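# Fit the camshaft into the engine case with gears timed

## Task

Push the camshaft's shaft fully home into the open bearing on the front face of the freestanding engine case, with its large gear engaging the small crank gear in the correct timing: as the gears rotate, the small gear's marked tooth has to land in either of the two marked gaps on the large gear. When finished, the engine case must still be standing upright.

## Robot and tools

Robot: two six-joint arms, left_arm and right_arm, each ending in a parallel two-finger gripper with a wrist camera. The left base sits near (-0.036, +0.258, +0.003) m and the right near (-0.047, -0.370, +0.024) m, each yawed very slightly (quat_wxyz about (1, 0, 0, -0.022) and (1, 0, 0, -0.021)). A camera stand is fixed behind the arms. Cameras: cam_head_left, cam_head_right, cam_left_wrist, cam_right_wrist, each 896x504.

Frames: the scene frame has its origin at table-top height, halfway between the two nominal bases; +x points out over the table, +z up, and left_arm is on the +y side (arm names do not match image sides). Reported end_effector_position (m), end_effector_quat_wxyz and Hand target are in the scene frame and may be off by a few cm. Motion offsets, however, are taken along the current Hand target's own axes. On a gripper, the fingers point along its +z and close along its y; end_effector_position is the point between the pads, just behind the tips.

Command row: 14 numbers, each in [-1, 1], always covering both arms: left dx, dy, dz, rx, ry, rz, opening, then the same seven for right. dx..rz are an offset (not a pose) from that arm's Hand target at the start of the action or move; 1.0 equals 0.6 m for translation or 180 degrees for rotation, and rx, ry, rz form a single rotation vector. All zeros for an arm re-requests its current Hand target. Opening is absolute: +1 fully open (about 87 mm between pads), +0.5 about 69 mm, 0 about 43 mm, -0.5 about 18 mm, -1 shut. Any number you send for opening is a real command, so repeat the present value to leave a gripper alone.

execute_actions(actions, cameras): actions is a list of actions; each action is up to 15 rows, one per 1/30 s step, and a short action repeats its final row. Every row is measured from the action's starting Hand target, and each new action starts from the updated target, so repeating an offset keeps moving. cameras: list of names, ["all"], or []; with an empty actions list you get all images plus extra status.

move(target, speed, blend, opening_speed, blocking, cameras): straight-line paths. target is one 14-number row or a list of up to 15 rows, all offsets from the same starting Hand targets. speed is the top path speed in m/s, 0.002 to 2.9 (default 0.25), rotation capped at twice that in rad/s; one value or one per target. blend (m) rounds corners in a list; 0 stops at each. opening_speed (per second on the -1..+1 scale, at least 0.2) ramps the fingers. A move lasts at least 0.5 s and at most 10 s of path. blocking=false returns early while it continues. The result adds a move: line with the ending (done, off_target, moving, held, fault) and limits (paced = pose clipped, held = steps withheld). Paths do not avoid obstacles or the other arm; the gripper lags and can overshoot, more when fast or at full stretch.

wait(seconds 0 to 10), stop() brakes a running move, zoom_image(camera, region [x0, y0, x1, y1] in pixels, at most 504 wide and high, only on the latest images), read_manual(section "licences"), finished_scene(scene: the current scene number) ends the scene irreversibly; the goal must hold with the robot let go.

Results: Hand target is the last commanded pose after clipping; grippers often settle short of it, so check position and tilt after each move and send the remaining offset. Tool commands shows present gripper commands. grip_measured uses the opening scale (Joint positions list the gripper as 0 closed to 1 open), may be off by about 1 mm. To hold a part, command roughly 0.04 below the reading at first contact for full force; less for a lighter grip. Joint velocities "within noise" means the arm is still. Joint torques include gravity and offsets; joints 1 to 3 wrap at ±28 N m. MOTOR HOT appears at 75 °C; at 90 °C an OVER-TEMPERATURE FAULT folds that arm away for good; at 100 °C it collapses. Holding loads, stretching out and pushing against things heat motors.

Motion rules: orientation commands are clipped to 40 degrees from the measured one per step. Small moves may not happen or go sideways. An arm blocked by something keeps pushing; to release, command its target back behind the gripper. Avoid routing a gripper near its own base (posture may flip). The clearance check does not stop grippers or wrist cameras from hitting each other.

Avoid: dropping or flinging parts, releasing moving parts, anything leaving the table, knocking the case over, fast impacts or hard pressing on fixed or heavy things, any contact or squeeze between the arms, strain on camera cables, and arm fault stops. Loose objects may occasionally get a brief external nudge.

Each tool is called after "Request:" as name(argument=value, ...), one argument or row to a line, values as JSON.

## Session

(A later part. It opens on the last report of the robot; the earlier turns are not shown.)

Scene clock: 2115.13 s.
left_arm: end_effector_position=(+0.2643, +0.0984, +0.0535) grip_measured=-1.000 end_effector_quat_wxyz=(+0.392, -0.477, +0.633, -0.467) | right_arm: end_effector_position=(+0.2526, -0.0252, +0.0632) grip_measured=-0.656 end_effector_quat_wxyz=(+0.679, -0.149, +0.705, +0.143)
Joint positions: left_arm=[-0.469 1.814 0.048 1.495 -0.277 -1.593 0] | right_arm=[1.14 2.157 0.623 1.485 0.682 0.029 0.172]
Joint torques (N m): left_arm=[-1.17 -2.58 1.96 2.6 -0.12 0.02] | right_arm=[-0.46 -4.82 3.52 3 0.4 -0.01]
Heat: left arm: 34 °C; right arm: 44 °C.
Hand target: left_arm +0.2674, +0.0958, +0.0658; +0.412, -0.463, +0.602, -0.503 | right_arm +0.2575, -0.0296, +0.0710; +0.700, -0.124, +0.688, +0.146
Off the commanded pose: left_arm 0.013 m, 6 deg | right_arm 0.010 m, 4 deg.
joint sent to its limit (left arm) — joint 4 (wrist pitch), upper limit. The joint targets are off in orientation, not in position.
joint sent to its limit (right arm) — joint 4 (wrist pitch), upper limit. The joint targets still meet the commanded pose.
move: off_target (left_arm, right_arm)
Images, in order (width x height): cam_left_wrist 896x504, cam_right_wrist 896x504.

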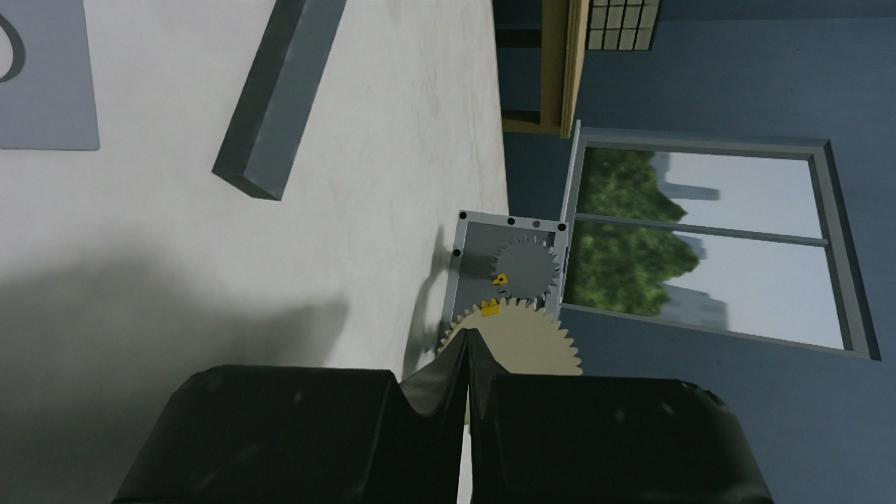

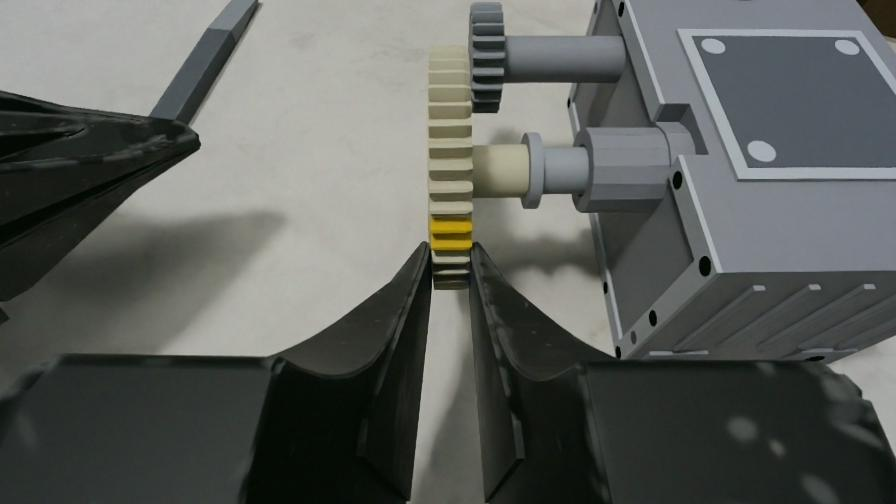

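Request:
move(
  target=[0,0,0,0,0,0,-1,-0.017,0.0,0.0,0,0,0,-1],
  speed=0.04,
  cameras=["cam_left_wrist","cam_right_wrist"],
)

Request:
zoom_image(
  camera="cam_left_wrist",
  region=[470, 225, 570, 325],
)

Scene clock: 2122.27 s.
left_arm: end_effector_position=(+0.2643, +0.0984, +0.0535) grip_measured=-1.000 end_effector_quat_wxyz=(+0.392, -0.477, +0.633, -0.467) | right_arm: end_effector_position=(+0.2526, -0.0252, +0.0632) grip_measured=-0.656 end_effector_quat_wxyz=(+0.679, -0.149, +0.705, +0.143)
Joint positions: left_arm=[-0.469 1.814 0.048 1.495 -0.277 -1.593 0] | right_arm=[1.14 2.157 0.623 1.485 0.682 0.029 0.172]
Joint torques (N m): left_arm=[-1.17 -2.56 1.95 2.6 -0.13 0.02] | right_arm=[-0.42 -7.04 2.91 2.97 0.37 -0.16]
Heat: left arm: 35 °C; right arm: 44 °C.
Hand target: left_arm +0.2674, +0.0958, +0.0658; +0.412, -0.463, +0.602, -0.503 | right_arm +0.2574, -0.0299, +0.0812; +0.700, -0.124, +0.688, +0.146
Off the commanded pose: left_arm 0.013 m, 6 deg | right_arm 0.019 m, 4 deg.
joint sent to its limit (left arm) — joint 4 (wrist pitch), upper limit. The joint targets are off in orientation, not in position.
move: off_target (left_arm, right_arm)
Images, in order (width x height): cam_left_wrist 896x504, cam_right_wrist 896x504.

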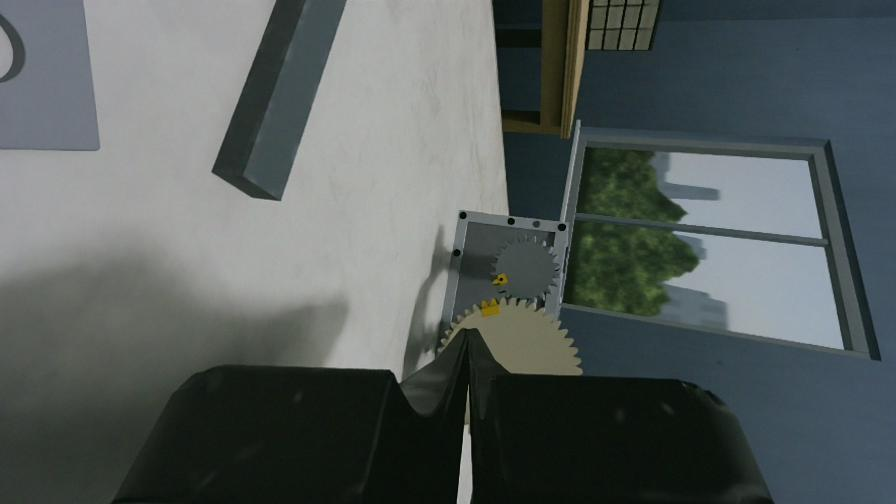

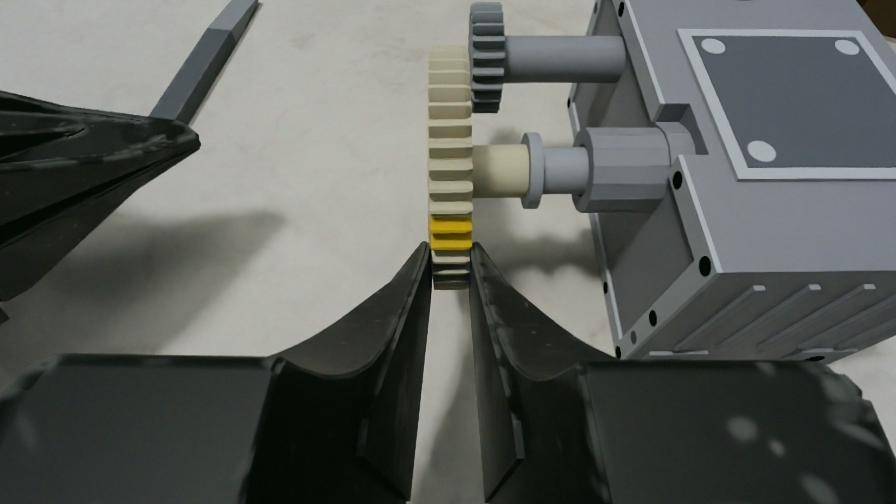

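Scaled by 5.040 from the camera's 896x504 image, which has a finer 1280x720 frame.

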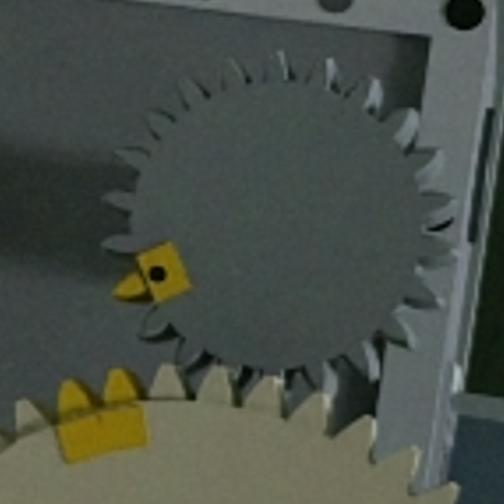

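Request:
move(
  target=[0,0,0,0,0,0,-1,-0.010,0.0,0.0,0,0,0,-1],
  speed=0.04,
  cameras=["cam_left_wrist"],
)

Request:
zoom_image(
  camera="cam_left_wrist",
  region=[470, 225, 570, 325],
)

Scene clock: 2127.20 s.
left_arm: end_effector_position=(+0.2643, +0.0984, +0.0535) grip_measured=-1.000 end_effector_quat_wxyz=(+0.392, -0.477, +0.633, -0.467) | right_arm: end_effector_position=(+0.2527, -0.0251, +0.0643) grip_measured=-0.656 end_effector_quat_wxyz=(+0.679, -0.149, +0.704, +0.143)
Joint positions: left_arm=[-0.469 1.814 0.048 1.495 -0.277 -1.593 0] | right_arm=[1.14 2.154 0.623 1.485 0.682 0.028 0.172]
Joint torques (N m): left_arm=[-1.18 -2.58 1.95 2.6 -0.13 0.02] | right_arm=[-0.49 -8.69 2.78 2.72 0.36 -0.12]
Heat: left arm: 35 °C; right arm: 44 °C.
Hand target: left_arm +0.2674, +0.0958, +0.0658; +0.412, -0.463, +0.602, -0.503 | right_arm +0.2573, -0.0301, +0.0871; +0.700, -0.124, +0.688, +0.146
Off the commanded pose: left_arm 0.013 m, 6 deg | right_arm 0.024 m, 4 deg.
joint sent to its limit (left arm) — joint 4 (wrist pitch), upper limit. The joint targets are off in orientation, not in position.
move: off_target (left_arm, right_arm)
Images, in order (width x height): cam_left_wrist 896x504.

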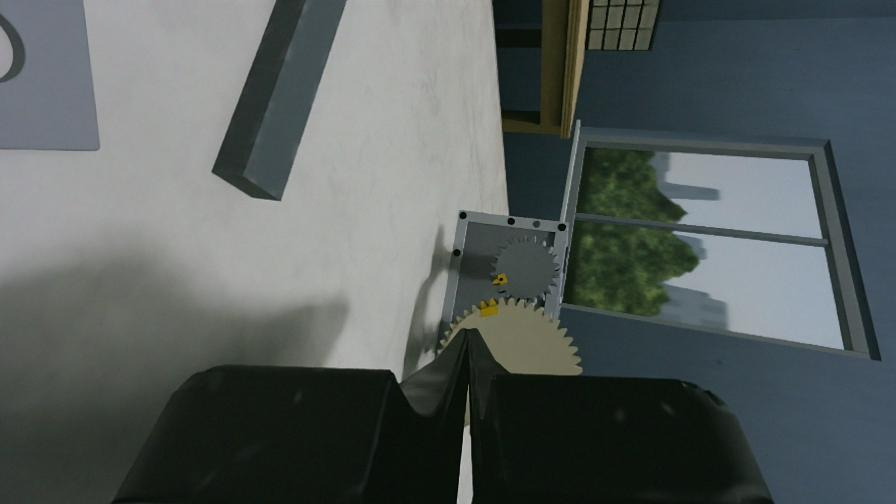

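Scaled by 5.040 from the camera's 896x504 image, which has a finer 1280x720 frame.

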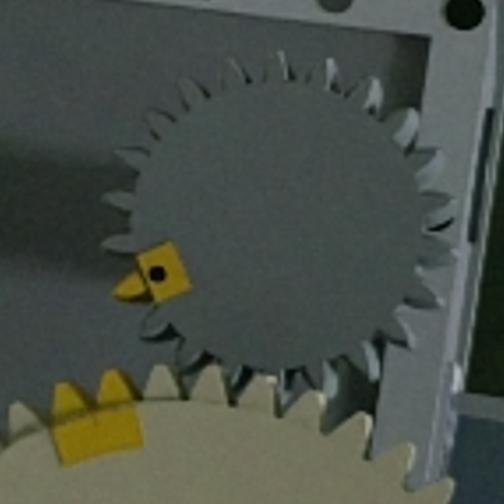

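Request:
move(
  target=[0,0,0,0,0,0,-1,-0.006,0.0,0.0,0,0,0,-1],
  speed=0.04,
  cameras=["cam_left_wrist","cam_right_wrist"],
)

Request:
zoom_image(
  camera="cam_left_wrist",
  region=[470, 225, 570, 325],
)

Scene clock: 2133.67 s.
left_arm: end_effector_position=(+0.2643, +0.0984, +0.0535) grip_measured=-1.000 end_effector_quat_wxyz=(+0.392, -0.477, +0.633, -0.467) | right_arm: end_effector_position=(+0.2527, -0.0251, +0.0653) grip_measured=-0.656 end_effector_quat_wxyz=(+0.678, -0.151, +0.705, +0.141)
Joint positions: left_arm=[-0.469 1.814 0.048 1.495 -0.277 -1.593 0] | right_arm=[1.14 2.145 0.623 1.471 0.682 0.027 0.172]
Joint torques (N m): left_arm=[-1.17 -2.56 1.95 2.6 -0.12 0.02] | right_arm=[-0.54 -9.31 2.66 2.72 0.37 -0.12]
Heat: left arm: 36 °C; right arm: 44 °C.
Hand target: left_arm +0.2674, +0.0958, +0.0658; +0.412, -0.463, +0.602, -0.503 | right_arm +0.2573, -0.0302, +0.0909; +0.700, -0.124, +0.688, +0.146
Off the commanded pose: left_arm 0.013 m, 6 deg | right_arm 0.026 m, 5 deg.
joint sent to its limit (left arm) — joint 4 (wrist pitch), upper limit. The joint targets are off in orientation, not in position.
move: off_target (left_arm, right_arm)
Images, in order (width x height): cam_left_wrist 896x504, cam_right_wrist 896x504.

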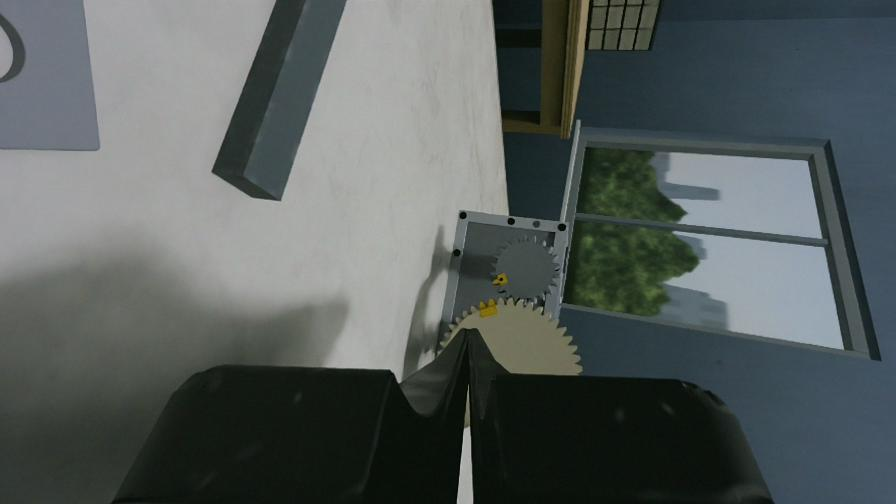

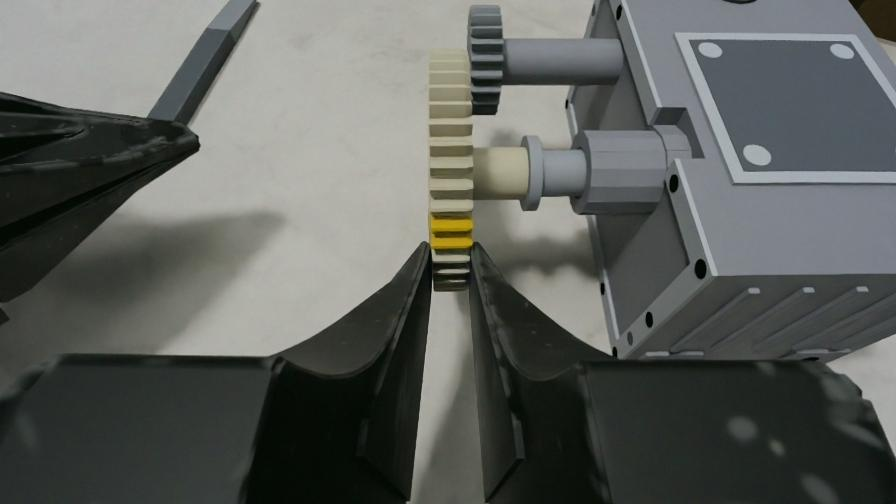

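Scaled by 5.040 from the camera's 896x504 image, which has a finer 1280x720 frame.

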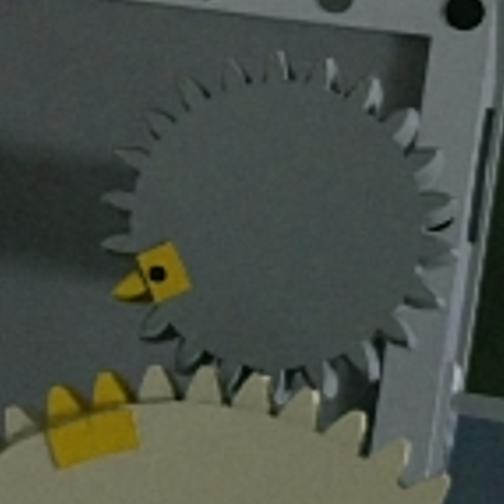

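Request:
move(
  target=[0,0,0,0,0,0,-1,-0.009,0.0,0.0,0,0,0,-1],
  speed=0.04,
  cameras=["cam_left_wrist","cam_right_wrist"],
)

Request:
zoom_image(
  camera="cam_left_wrist",
  region=[470, 225, 570, 325],
)

Scene clock: 2138.47 s.
left_arm: end_effector_position=(+0.2643, +0.0984, +0.0535) grip_measured=-1.000 end_effector_quat_wxyz=(+0.392, -0.477, +0.633, -0.467) | right_arm: end_effector_position=(+0.2533, -0.0261, +0.0693) grip_measured=-0.656 end_effector_quat_wxyz=(+0.678, -0.151, +0.706, +0.137)
Joint positions: left_arm=[-0.469 1.814 0.048 1.495 -0.277 -1.593 0] | right_arm=[1.14 2.121 0.623 1.443 0.688 0.024 0.172]
Joint torques (N m): left_arm=[-1.17 -2.58 1.96 2.6 -0.12 0.02] | right_arm=[-0.59 -9.42 2.69 2.77 0.34 -0.09]
Heat: left arm: 36 °C; right arm: 43 °C.
Hand target: left_arm +0.2674, +0.0958, +0.0658; +0.412, -0.463, +0.602, -0.503 | right_arm +0.2572, -0.0304, +0.0961; +0.700, -0.124, +0.688, +0.146
Off the commanded pose: left_arm 0.013 m, 6 deg | right_arm 0.028 m, 5 deg.
joint sent to its limit (left arm) — joint 4 (wrist pitch), upper limit. The joint targets are off in orientation, not in position.
move: off_target (left_arm, right_arm)
Images, in order (width x height): cam_left_wrist 896x504, cam_right_wrist 896x504.

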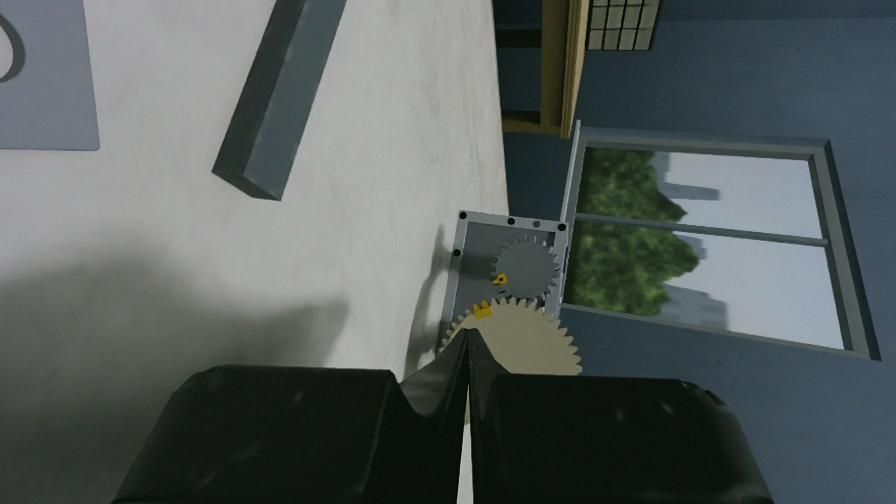

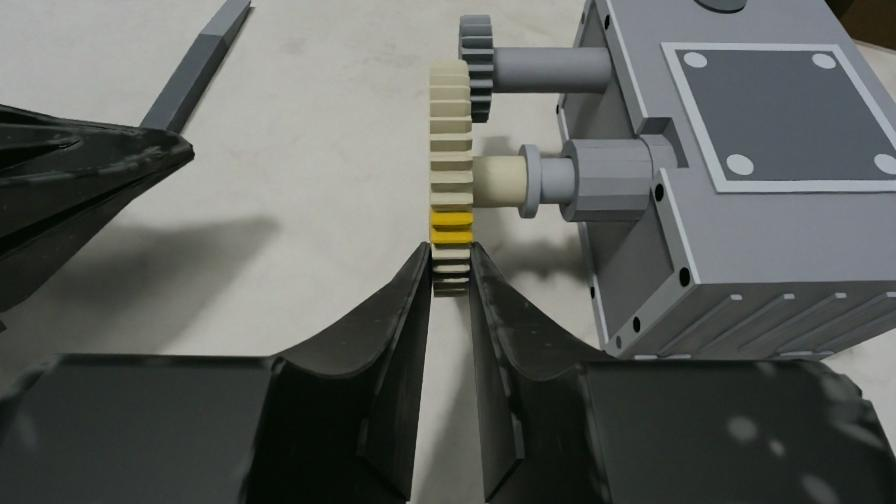

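Scaled by 5.040 from the camera's 896x504 image, which has a finer 1280x720 frame.

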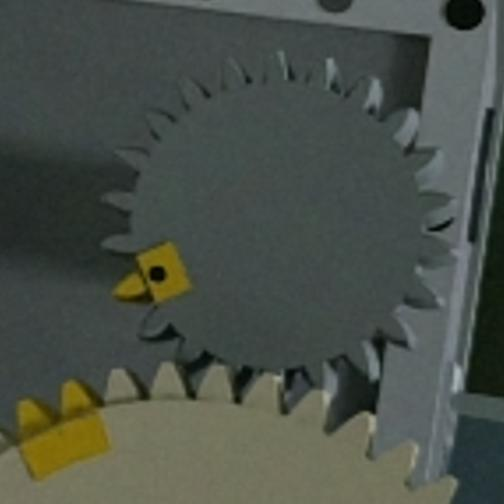

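Request:
move(
  target=[0,0,0,0,0,0,-1,0.0315,0.0,0.0,0,0,0,-1],
  speed=0.04,
  cameras=["cam_left_wrist"],
)

Request:
zoom_image(
  camera="cam_left_wrist",
  region=[470, 225, 570, 325],
)

Scene clock: 2146.87 s.
left_arm: end_effector_position=(+0.2643, +0.0984, +0.0535) grip_measured=-1.000 end_effector_quat_wxyz=(+0.392, -0.477, +0.633, -0.467) | right_arm: end_effector_position=(+0.2541, -0.0274, +0.0670) grip_measured=-0.656 end_effector_quat_wxyz=(+0.682, -0.144, +0.703, +0.138)
Joint positions: left_arm=[-0.469 1.814 0.048 1.495 -0.277 -1.593 0] | right_arm=[1.14 2.148 0.623 1.485 0.697 0.023 0.172]
Joint torques (N m): left_arm=[-1.18 -2.58 1.96 2.6 -0.13 0.02] | right_arm=[-0.47 -5.46 3.21 3 0.25 -0.04]
Heat: left arm: 37 °C; right arm: 43 °C.
Hand target: left_arm +0.2674, +0.0958, +0.0658; +0.412, -0.463, +0.602, -0.503 | right_arm +0.2574, -0.0298, +0.0773; +0.700, -0.124, +0.688, +0.146
Off the commanded pose: left_arm 0.013 m, 6 deg | right_arm 0.011 m, 4 deg.
joint sent to its limit (left arm) — joint 4 (wrist pitch), upper limit. The joint targets are off in orientation, not in position.
joint sent to its limit (right arm) — joint 4 (wrist pitch), upper limit. The joint targets still meet the commanded pose.
move: off_target (left_arm, right_arm)
Images, in order (width x height): cam_left_wrist 896x504.

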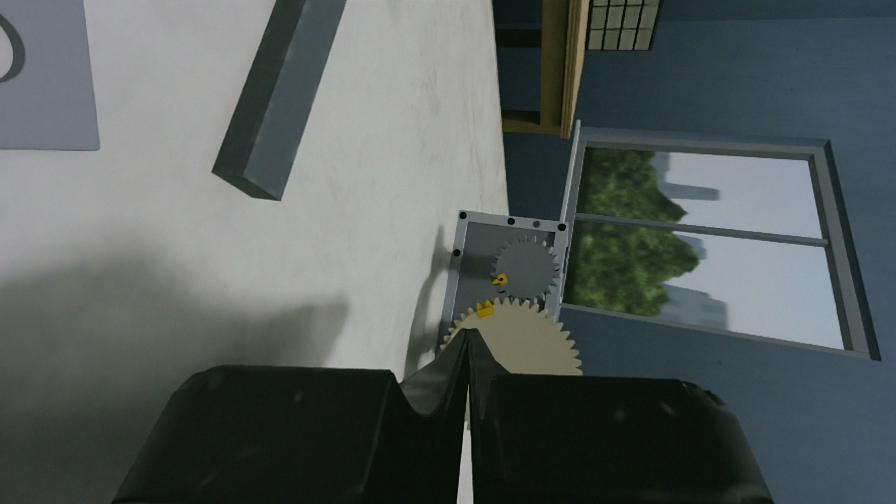

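Scaled by 5.040 from the camera's 896x504 image, which has a finer 1280x720 frame.

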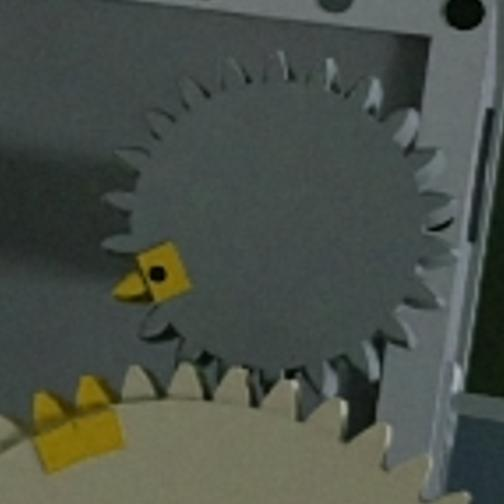

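Request:
move(
  target=[
    [0,0,0,0,0,0,-1,0.0025,0.0,0.0,0,0,0,-1],
    [0,0,0,0,0,0,-1,0.0025,-0.014,0.0,0,0,0,-1],
  ],
  speed=0.03,
  cameras=["cam_left_wrist","cam_right_wrist"],
)

Request:
zoom_image(
  camera="cam_left_wrist",
  region=[470, 225, 570, 325],
)

Scene clock: 2154.63 s.
left_arm: end_effector_position=(+0.2643, +0.0984, +0.0535) grip_measured=-1.000 end_effector_quat_wxyz=(+0.392, -0.477, +0.633, -0.467) | right_arm: end_effector_position=(+0.2541, -0.0279, +0.0654) grip_measured=-0.656 end_effector_quat_wxyz=(+0.680, -0.149, +0.704, +0.140)
Joint positions: left_arm=[-0.469 1.814 0.048 1.495 -0.277 -1.593 0] | right_arm=[1.135 2.148 0.617 1.485 0.682 0.023 0.172]
Joint torques (N m): left_arm=[-1.17 -2.56 1.95 2.59 -0.13 0.02] | right_arm=[-1.62 -6.13 1.74 3.02 0.21 0.05]
Heat: left arm: 37 °C; right arm: 44 °C.
Hand target: left_arm +0.2674, +0.0958, +0.0658; +0.412, -0.463, +0.602, -0.503 | right_arm +0.2606, -0.0375, +0.0756; +0.700, -0.124, +0.688, +0.146
Off the commanded pose: left_arm 0.013 m, 6 deg | right_arm 0.015 m, 4 deg.
joint sent to its limit (left arm) — joint 4 (wrist pitch), upper limit. The joint targets are off in orientation, not in position.
joint sent to its limit (right arm) — joint 4 (wrist pitch), upper limit. The joint targets still meet the commanded pose.
move: off_target (left_arm, right_arm)
Images, in order (width x height): cam_left_wrist 896x504, cam_right_wrist 896x504.

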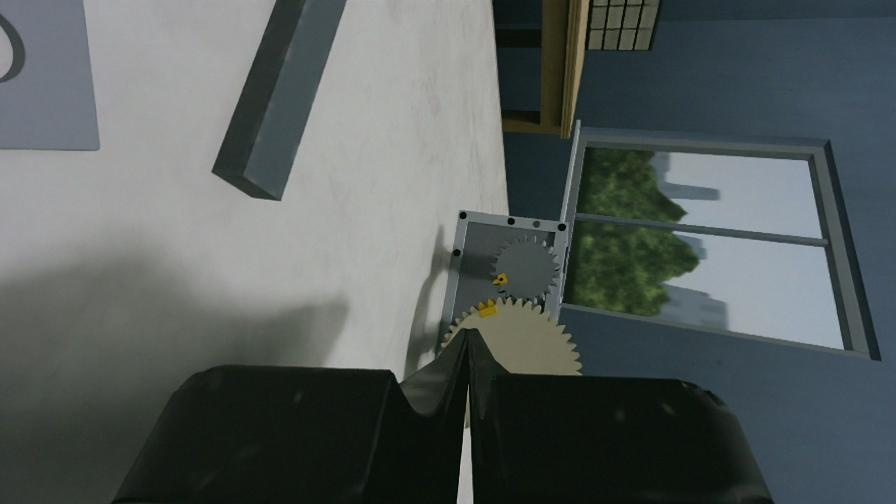

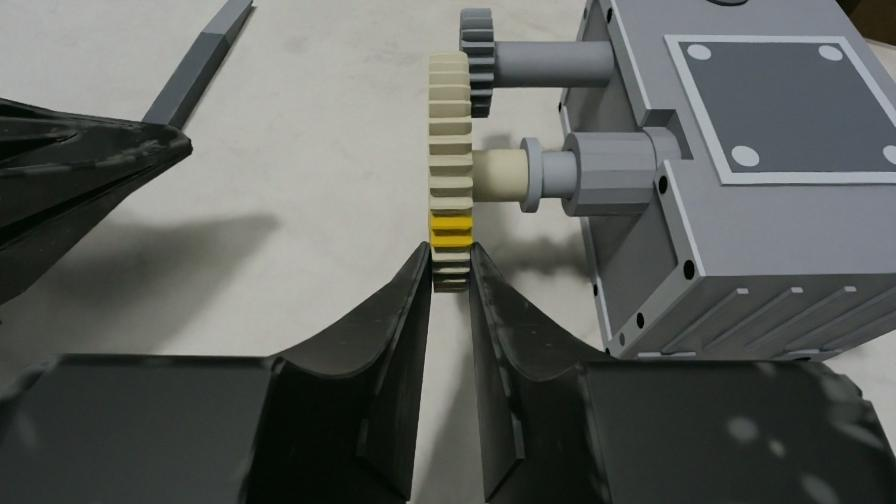

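Scaled by 5.040 from the camera's 896x504 image, which has a finer 1280x720 frame.

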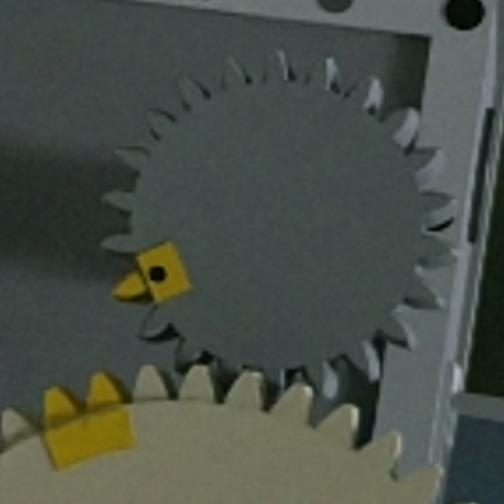

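Request:
move(
  target=[0,0,0,0,0,0,-1,0,-0.015,0,0,0,0,-1],
  speed=0.03,
  cameras=["cam_left_wrist","cam_right_wrist"],
)

Request:
zoom_image(
  camera="cam_left_wrist",
  region=[470, 225, 570, 325],
)

Request:
zoom_image(
  camera="cam_right_wrist",
  region=[400, 0, 600, 260],
)

Scene clock: 2161.57 s.
left_arm: end_effector_position=(+0.2643, +0.0984, +0.0535) grip_measured=-1.000 end_effector_quat_wxyz=(+0.392, -0.477, +0.633, -0.467) | right_arm: end_effector_position=(+0.2541, -0.0294, +0.0616) grip_measured=-0.656 end_effector_quat_wxyz=(+0.674, -0.162, +0.706, +0.149)
Joint positions: left_arm=[-0.469 1.814 0.048 1.495 -0.277 -1.593 0] | right_arm=[1.117 2.145 0.6 1.486 0.632 0.028 0.172]
Joint torques (N m): left_arm=[-1.18 -2.58 1.95 2.6 -0.12 0.02] | right_arm=[-2.14 -6.74 1.28 3.02 0.46 0.04]
Heat: left arm: 38 °C; right arm: 44 °C.
Hand target: left_arm +0.2674, +0.0958, +0.0658; +0.412, -0.463, +0.602, -0.503 | right_arm +0.2640, -0.0459, +0.0753; +0.700, -0.124, +0.688, +0.146
Off the commanded pose: left_arm 0.013 m, 6 deg | right_arm 0.024 m, 6 deg.
joint sent to its limit (left arm) — joint 4 (wrist pitch), upper limit. The joint targets are off in orientation, not in position.
joint sent to its limit (right arm) — joint 4 (wrist pitch), upper limit. The joint targets still meet the commanded pose.
move: off_target (left_arm, right_arm)
Images, in order (width x height): cam_left_wrist 896x504, cam_right_wrist 896x504.

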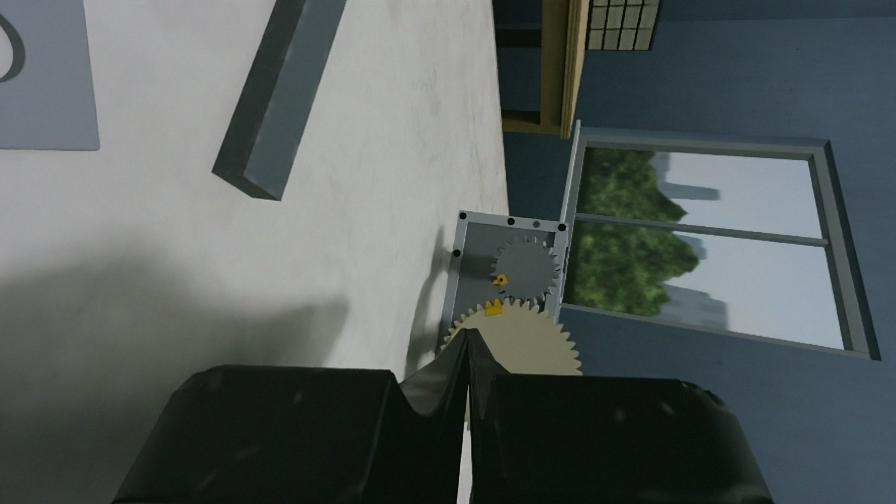

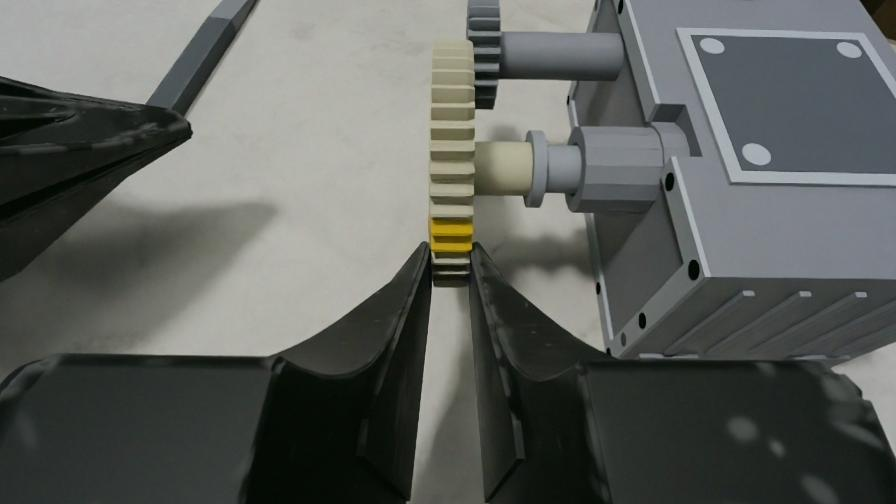

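Scaled by 5.040 from the camera's 896x504 image, which has a finer 1280x720 frame.

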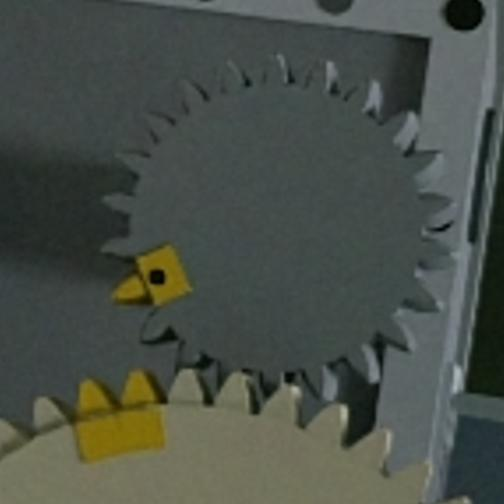

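Scaled by 1.938 from the camera's 896x504 image, which has a finer 1280x720 frame.

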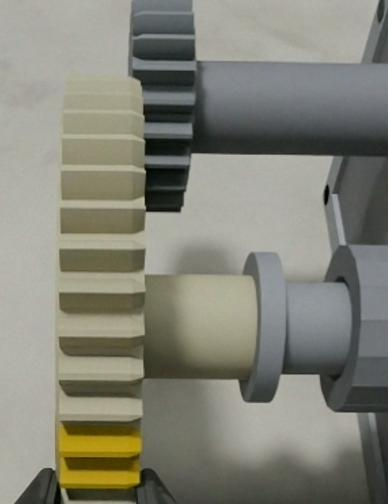

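Request:
move(
  target=[
    [0,0,0,0,0,0,-1,0,0.028,0,0,0,0,-1],
    [0,0,0,0,0,0,-1,-0.030,0.024,0,0,0,0,-1],
  ],
  speed=0.04,
  cameras=["cam_left_wrist","cam_right_wrist"],
)

Request:
zoom_image(
  camera="cam_left_wrist",
  region=[470, 225, 570, 325],
)

Scene clock: 2182.80 s.
left_arm: end_effector_position=(+0.2643, +0.0984, +0.0535) grip_measured=-1.000 end_effector_quat_wxyz=(+0.392, -0.477, +0.633, -0.467) | right_arm: end_effector_position=(+0.2541, -0.0296, +0.0639) grip_measured=-0.656 end_effector_quat_wxyz=(+0.674, -0.156, +0.708, +0.139)
Joint positions: left_arm=[-0.469 1.814 0.048 1.495 -0.277 -1.593 0] | right_arm=[1.128 2.132 0.61 1.456 0.666 0.028 0.172]
Joint torques (N m): left_arm=[-1.18 -2.56 1.94 2.6 -0.13 0.02] | right_arm=[-0.13 -9.5 2.97 2.81 0.45 -0.12]
Heat: left arm: 39 °C; right arm: 45 °C.
Hand target: left_arm +0.2674, +0.0958, +0.0658; +0.412, -0.463, +0.602, -0.503 | right_arm +0.2584, -0.0331, +0.0937; +0.700, -0.124, +0.688, +0.146
Off the commanded pose: left_arm 0.013 m, 6 deg | right_arm 0.030 m, 5 deg.
joint sent to its limit (left arm) — joint 4 (wrist pitch), upper limit. The joint targets are off in orientation, not in position.
move: off_target (left_arm, right_arm)
Images, in order (width x height): cam_left_wrist 896x504, cam_right_wrist 896x504.

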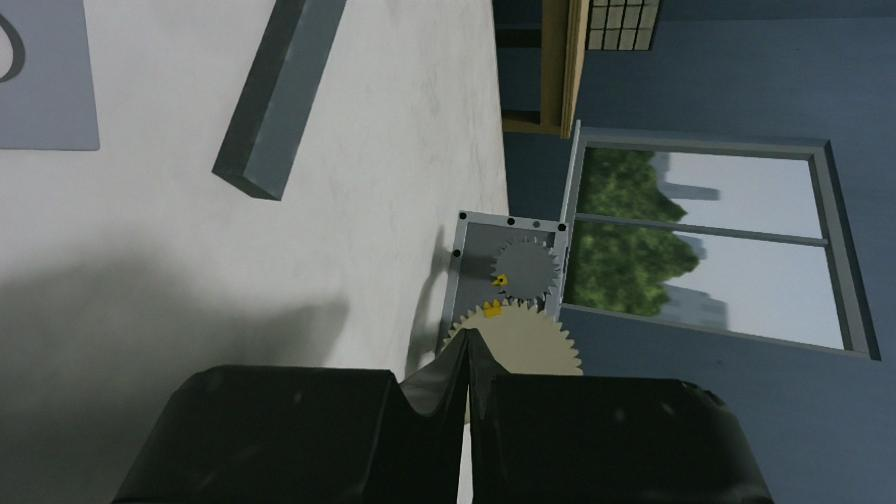

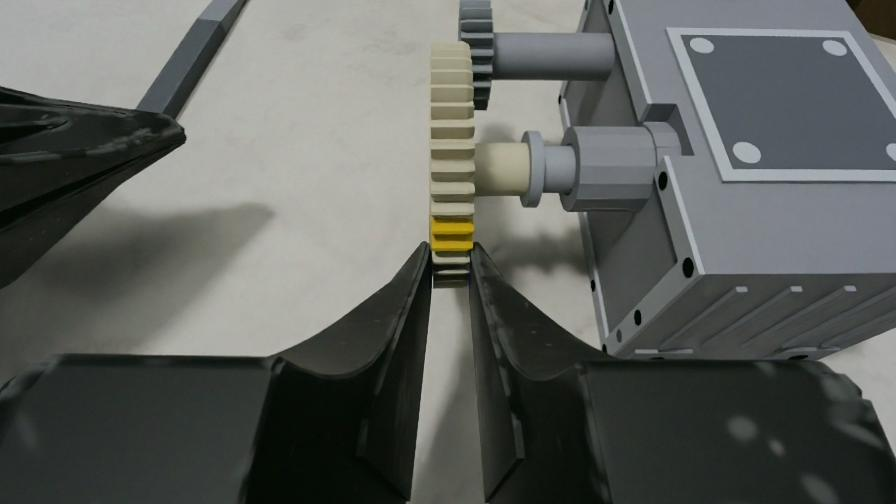

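Scaled by 5.040 from the camera's 896x504 image, which has a finer 1280x720 frame.

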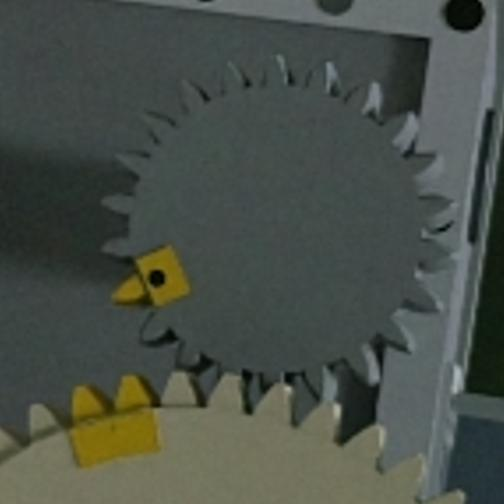

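Request:
move(
  target=[0,0,0,0,0,0,-1,-0.010,0.0,0.0,0,0,0,-1],
  speed=0.04,
  cameras=["cam_left_wrist","cam_right_wrist"],
)

Request:
zoom_image(
  camera="cam_left_wrist",
  region=[470, 225, 570, 325],
)

Scene clock: 2187.77 s.
left_arm: end_effector_position=(+0.2643, +0.0984, +0.0535) grip_measured=-1.000 end_effector_quat_wxyz=(+0.392, -0.477, +0.633, -0.467) | right_arm: end_effector_position=(+0.2537, -0.0303, +0.0642) grip_measured=-0.655 end_effector_quat_wxyz=(+0.670, -0.161, +0.713, +0.133)
Joint positions: left_arm=[-0.469 1.814 0.048 1.495 -0.277 -1.593 0] | right_arm=[1.128 2.11 0.61 1.414 0.666 0.028 0.173]
Joint torques (N m): left_arm=[-1.18 -2.56 1.98 2.6 -0.12 0.01] | right_arm=[-0.14 -9.98 2.99 3.01 0.48 -0.11]
Heat: left arm: 39 °C; right arm: 44 °C.
Hand target: left_arm +0.2674, +0.0958, +0.0658; +0.412, -0.463, +0.602, -0.503 | right_arm +0.2583, -0.0334, +0.0996; +0.700, -0.124, +0.688, +0.146
Off the commanded pose: left_arm 0.013 m, 6 deg | right_arm 0.036 m, 6 deg.
joint sent to its limit (left arm) — joint 4 (wrist pitch), upper limit. The joint targets are off in orientation, not in position.
move: off_target (left_arm, right_arm)
Images, in order (width x height): cam_left_wrist 896x504, cam_right_wrist 896x504.

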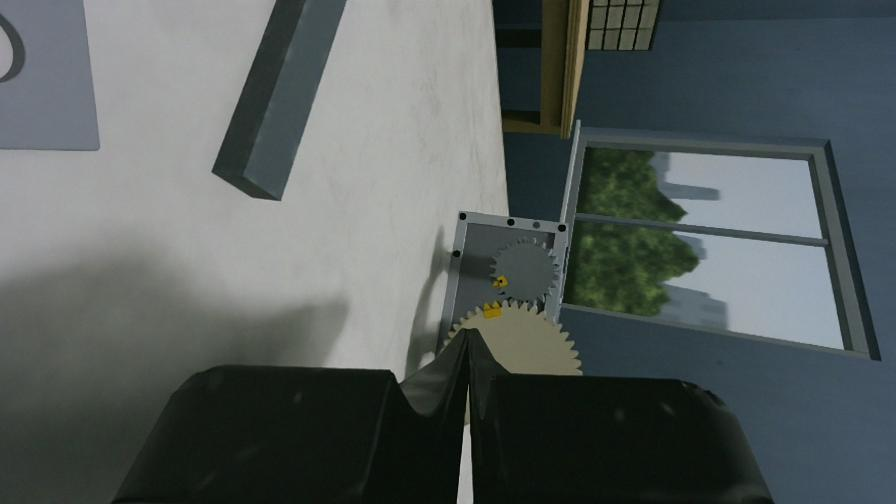

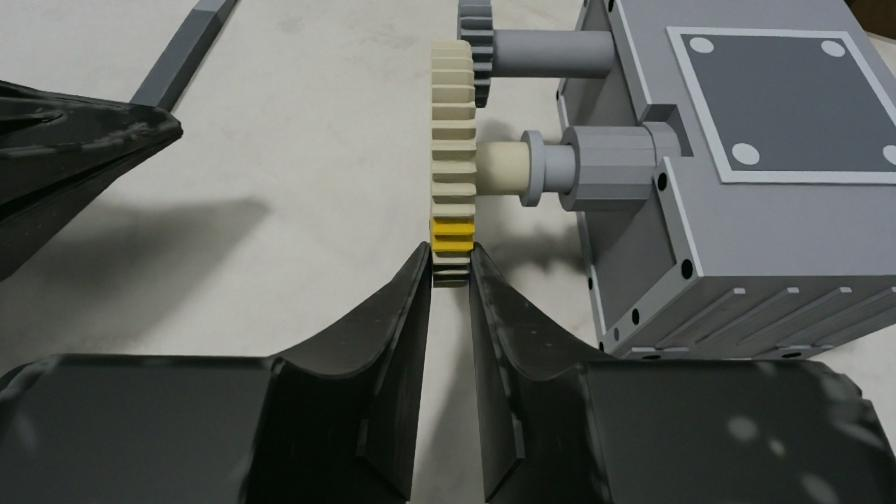

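Scaled by 5.040 from the camera's 896x504 image, which has a finer 1280x720 frame.

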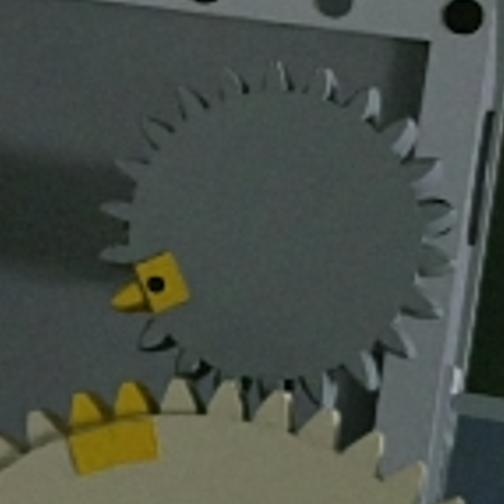

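Request:
move(
  target=[0,0,0,0,0,0,-1,0.004,0.018,0.0,0,0,0,-1],
  speed=0.04,
  cameras=["cam_left_wrist","cam_right_wrist"],
)

Request:
zoom_image(
  camera="cam_left_wrist",
  region=[470, 225, 570, 325],
)

Scene clock: 2195.33 s.
left_arm: end_effector_position=(+0.2643, +0.0984, +0.0535) grip_measured=-1.000 end_effector_quat_wxyz=(+0.392, -0.477, +0.633, -0.467) | right_arm: end_effector_position=(+0.2508, -0.0302, +0.0642) grip_measured=-0.653 end_effector_quat_wxyz=(+0.670, -0.158, +0.713, +0.129)
Joint positions: left_arm=[-0.469 1.814 0.048 1.495 -0.277 -1.593 0] | right_arm=[1.142 2.11 0.61 1.412 0.691 0.028 0.173]
Joint torques (N m): left_arm=[-1.17 -2.56 1.96 2.6 -0.13 0.02] | right_arm=[0.9 -8.75 5.57 2.88 0.48 -0.11]
Heat: left arm: 39 °C; right arm: 44 °C.
Hand target: left_arm +0.2674, +0.0958, +0.0658; +0.412, -0.463, +0.602, -0.503 | right_arm +0.2543, -0.0232, +0.0976; +0.700, -0.124, +0.688, +0.146
Off the commanded pose: left_arm 0.013 m, 6 deg | right_arm 0.034 m, 6 deg.
joint sent to its limit (left arm) — joint 4 (wrist pitch), upper limit. The joint targets are off in orientation, not in position.
move: off_target (left_arm, right_arm)
Images, in order (width x height): cam_left_wrist 896x504, cam_right_wrist 896x504.

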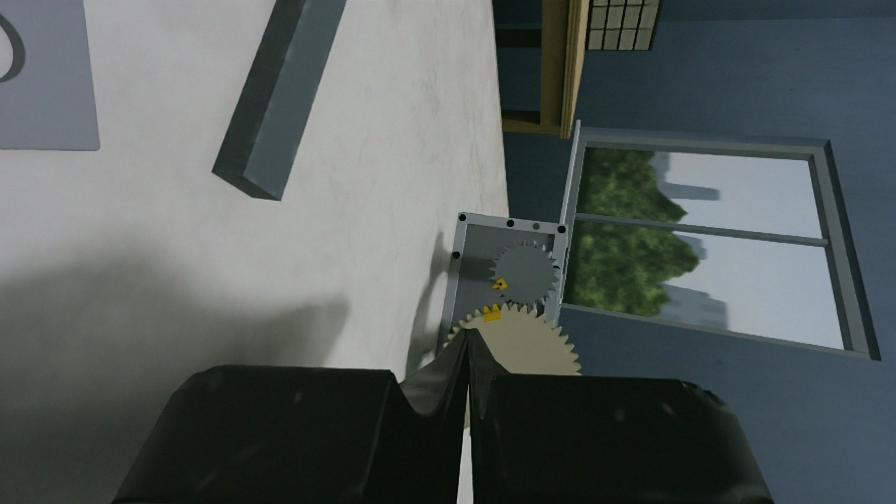

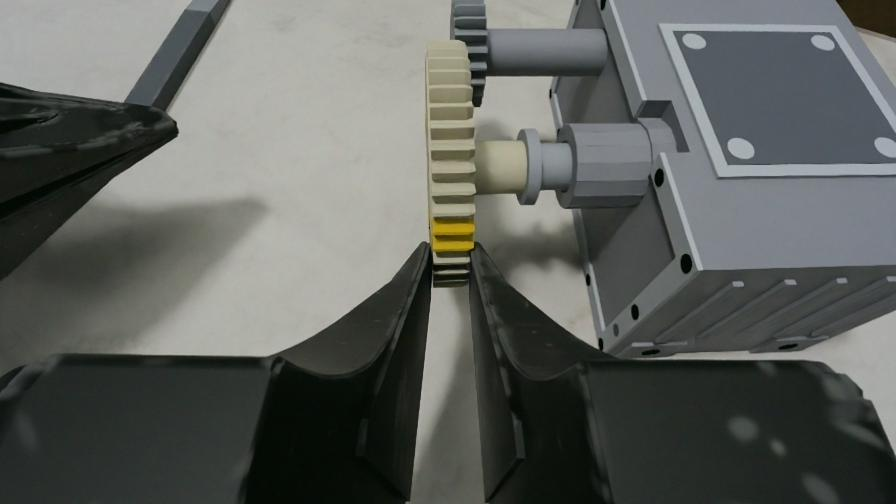

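Scaled by 5.040 from the camera's 896x504 image, which has a finer 1280x720 frame.

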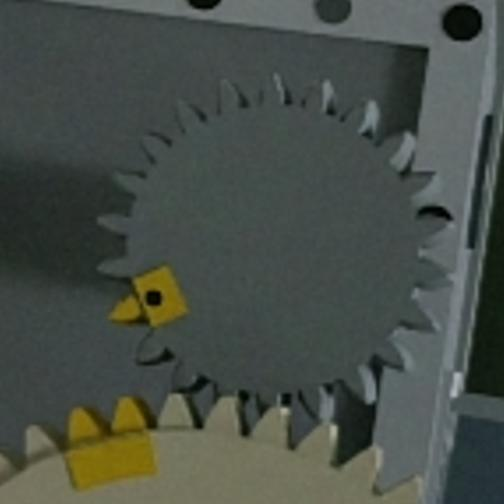

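Request:
move(
  target=[0,0,0,0,0,0,-1,0,0.002,-0.005,-0.0165,0,0,-1],
  speed=0.04,
  cameras=["cam_left_wrist","cam_right_wrist"],
)

Request:
zoom_image(
  camera="cam_left_wrist",
  region=[470, 225, 570, 325],
)

Scene clock: 2208.80 s.
left_arm: end_effector_position=(+0.2643, +0.0984, +0.0535) grip_measured=-1.000 end_effector_quat_wxyz=(+0.392, -0.477, +0.633, -0.467) | right_arm: end_effector_position=(+0.2497, -0.0277, +0.0664) grip_measured=-0.653 end_effector_quat_wxyz=(+0.672, -0.163, +0.709, +0.136)
Joint positions: left_arm=[-0.469 1.814 0.048 1.495 -0.277 -1.593 0] | right_arm=[1.142 2.11 0.607 1.426 0.674 0.021 0.173]
Joint torques (N m): left_arm=[-1.17 -2.58 1.96 2.6 -0.13 0.02] | right_arm=[-0.2 -9.25 3.02 2.97 0.03 -0.06]
Heat: left arm: 40 °C; right arm: 43 °C.
Hand target: left_arm +0.2674, +0.0958, +0.0658; +0.412, -0.463, +0.602, -0.503 | right_arm +0.2511, -0.0232, +0.0976; +0.697, -0.142, +0.684, +0.164
Off the commanded pose: left_arm 0.013 m, 6 deg | right_arm 0.032 m, 6 deg.
joint sent to its limit (left arm) — joint 4 (wrist pitch), upper limit. The joint targets are off in orientation, not in position.
move: off_target (left_arm, right_arm)
Images, in order (width x height): cam_left_wrist 896x504, cam_right_wrist 896x504.

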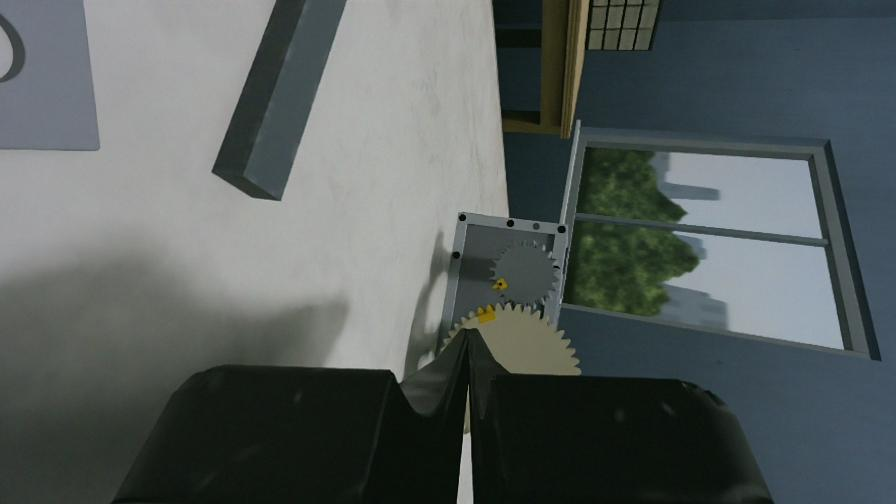

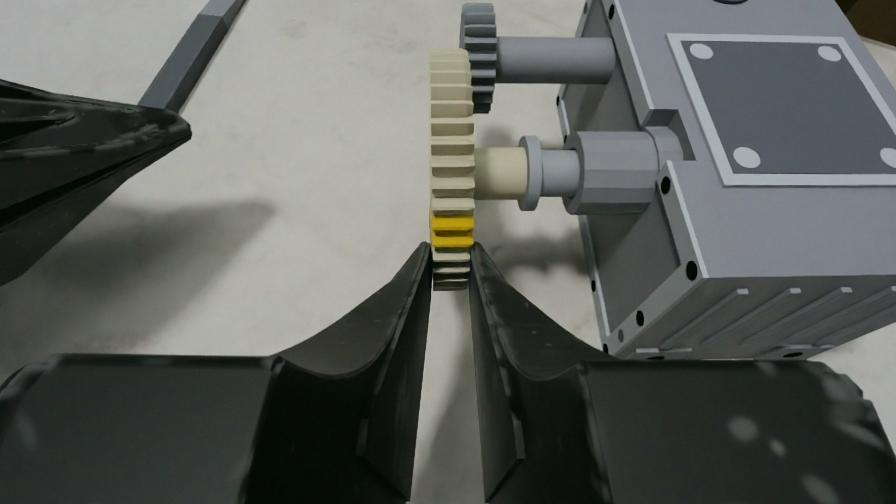

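Scaled by 5.040 from the camera's 896x504 image, which has a finer 1280x720 frame.

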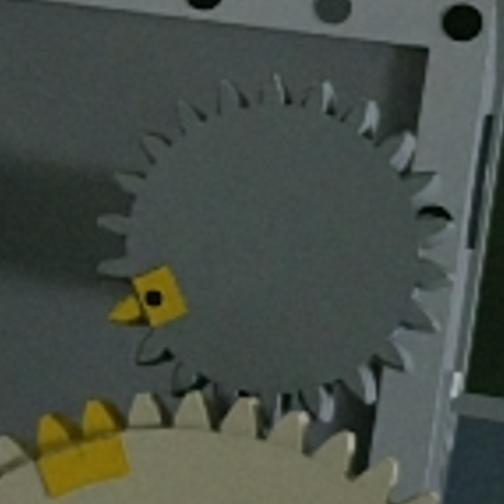

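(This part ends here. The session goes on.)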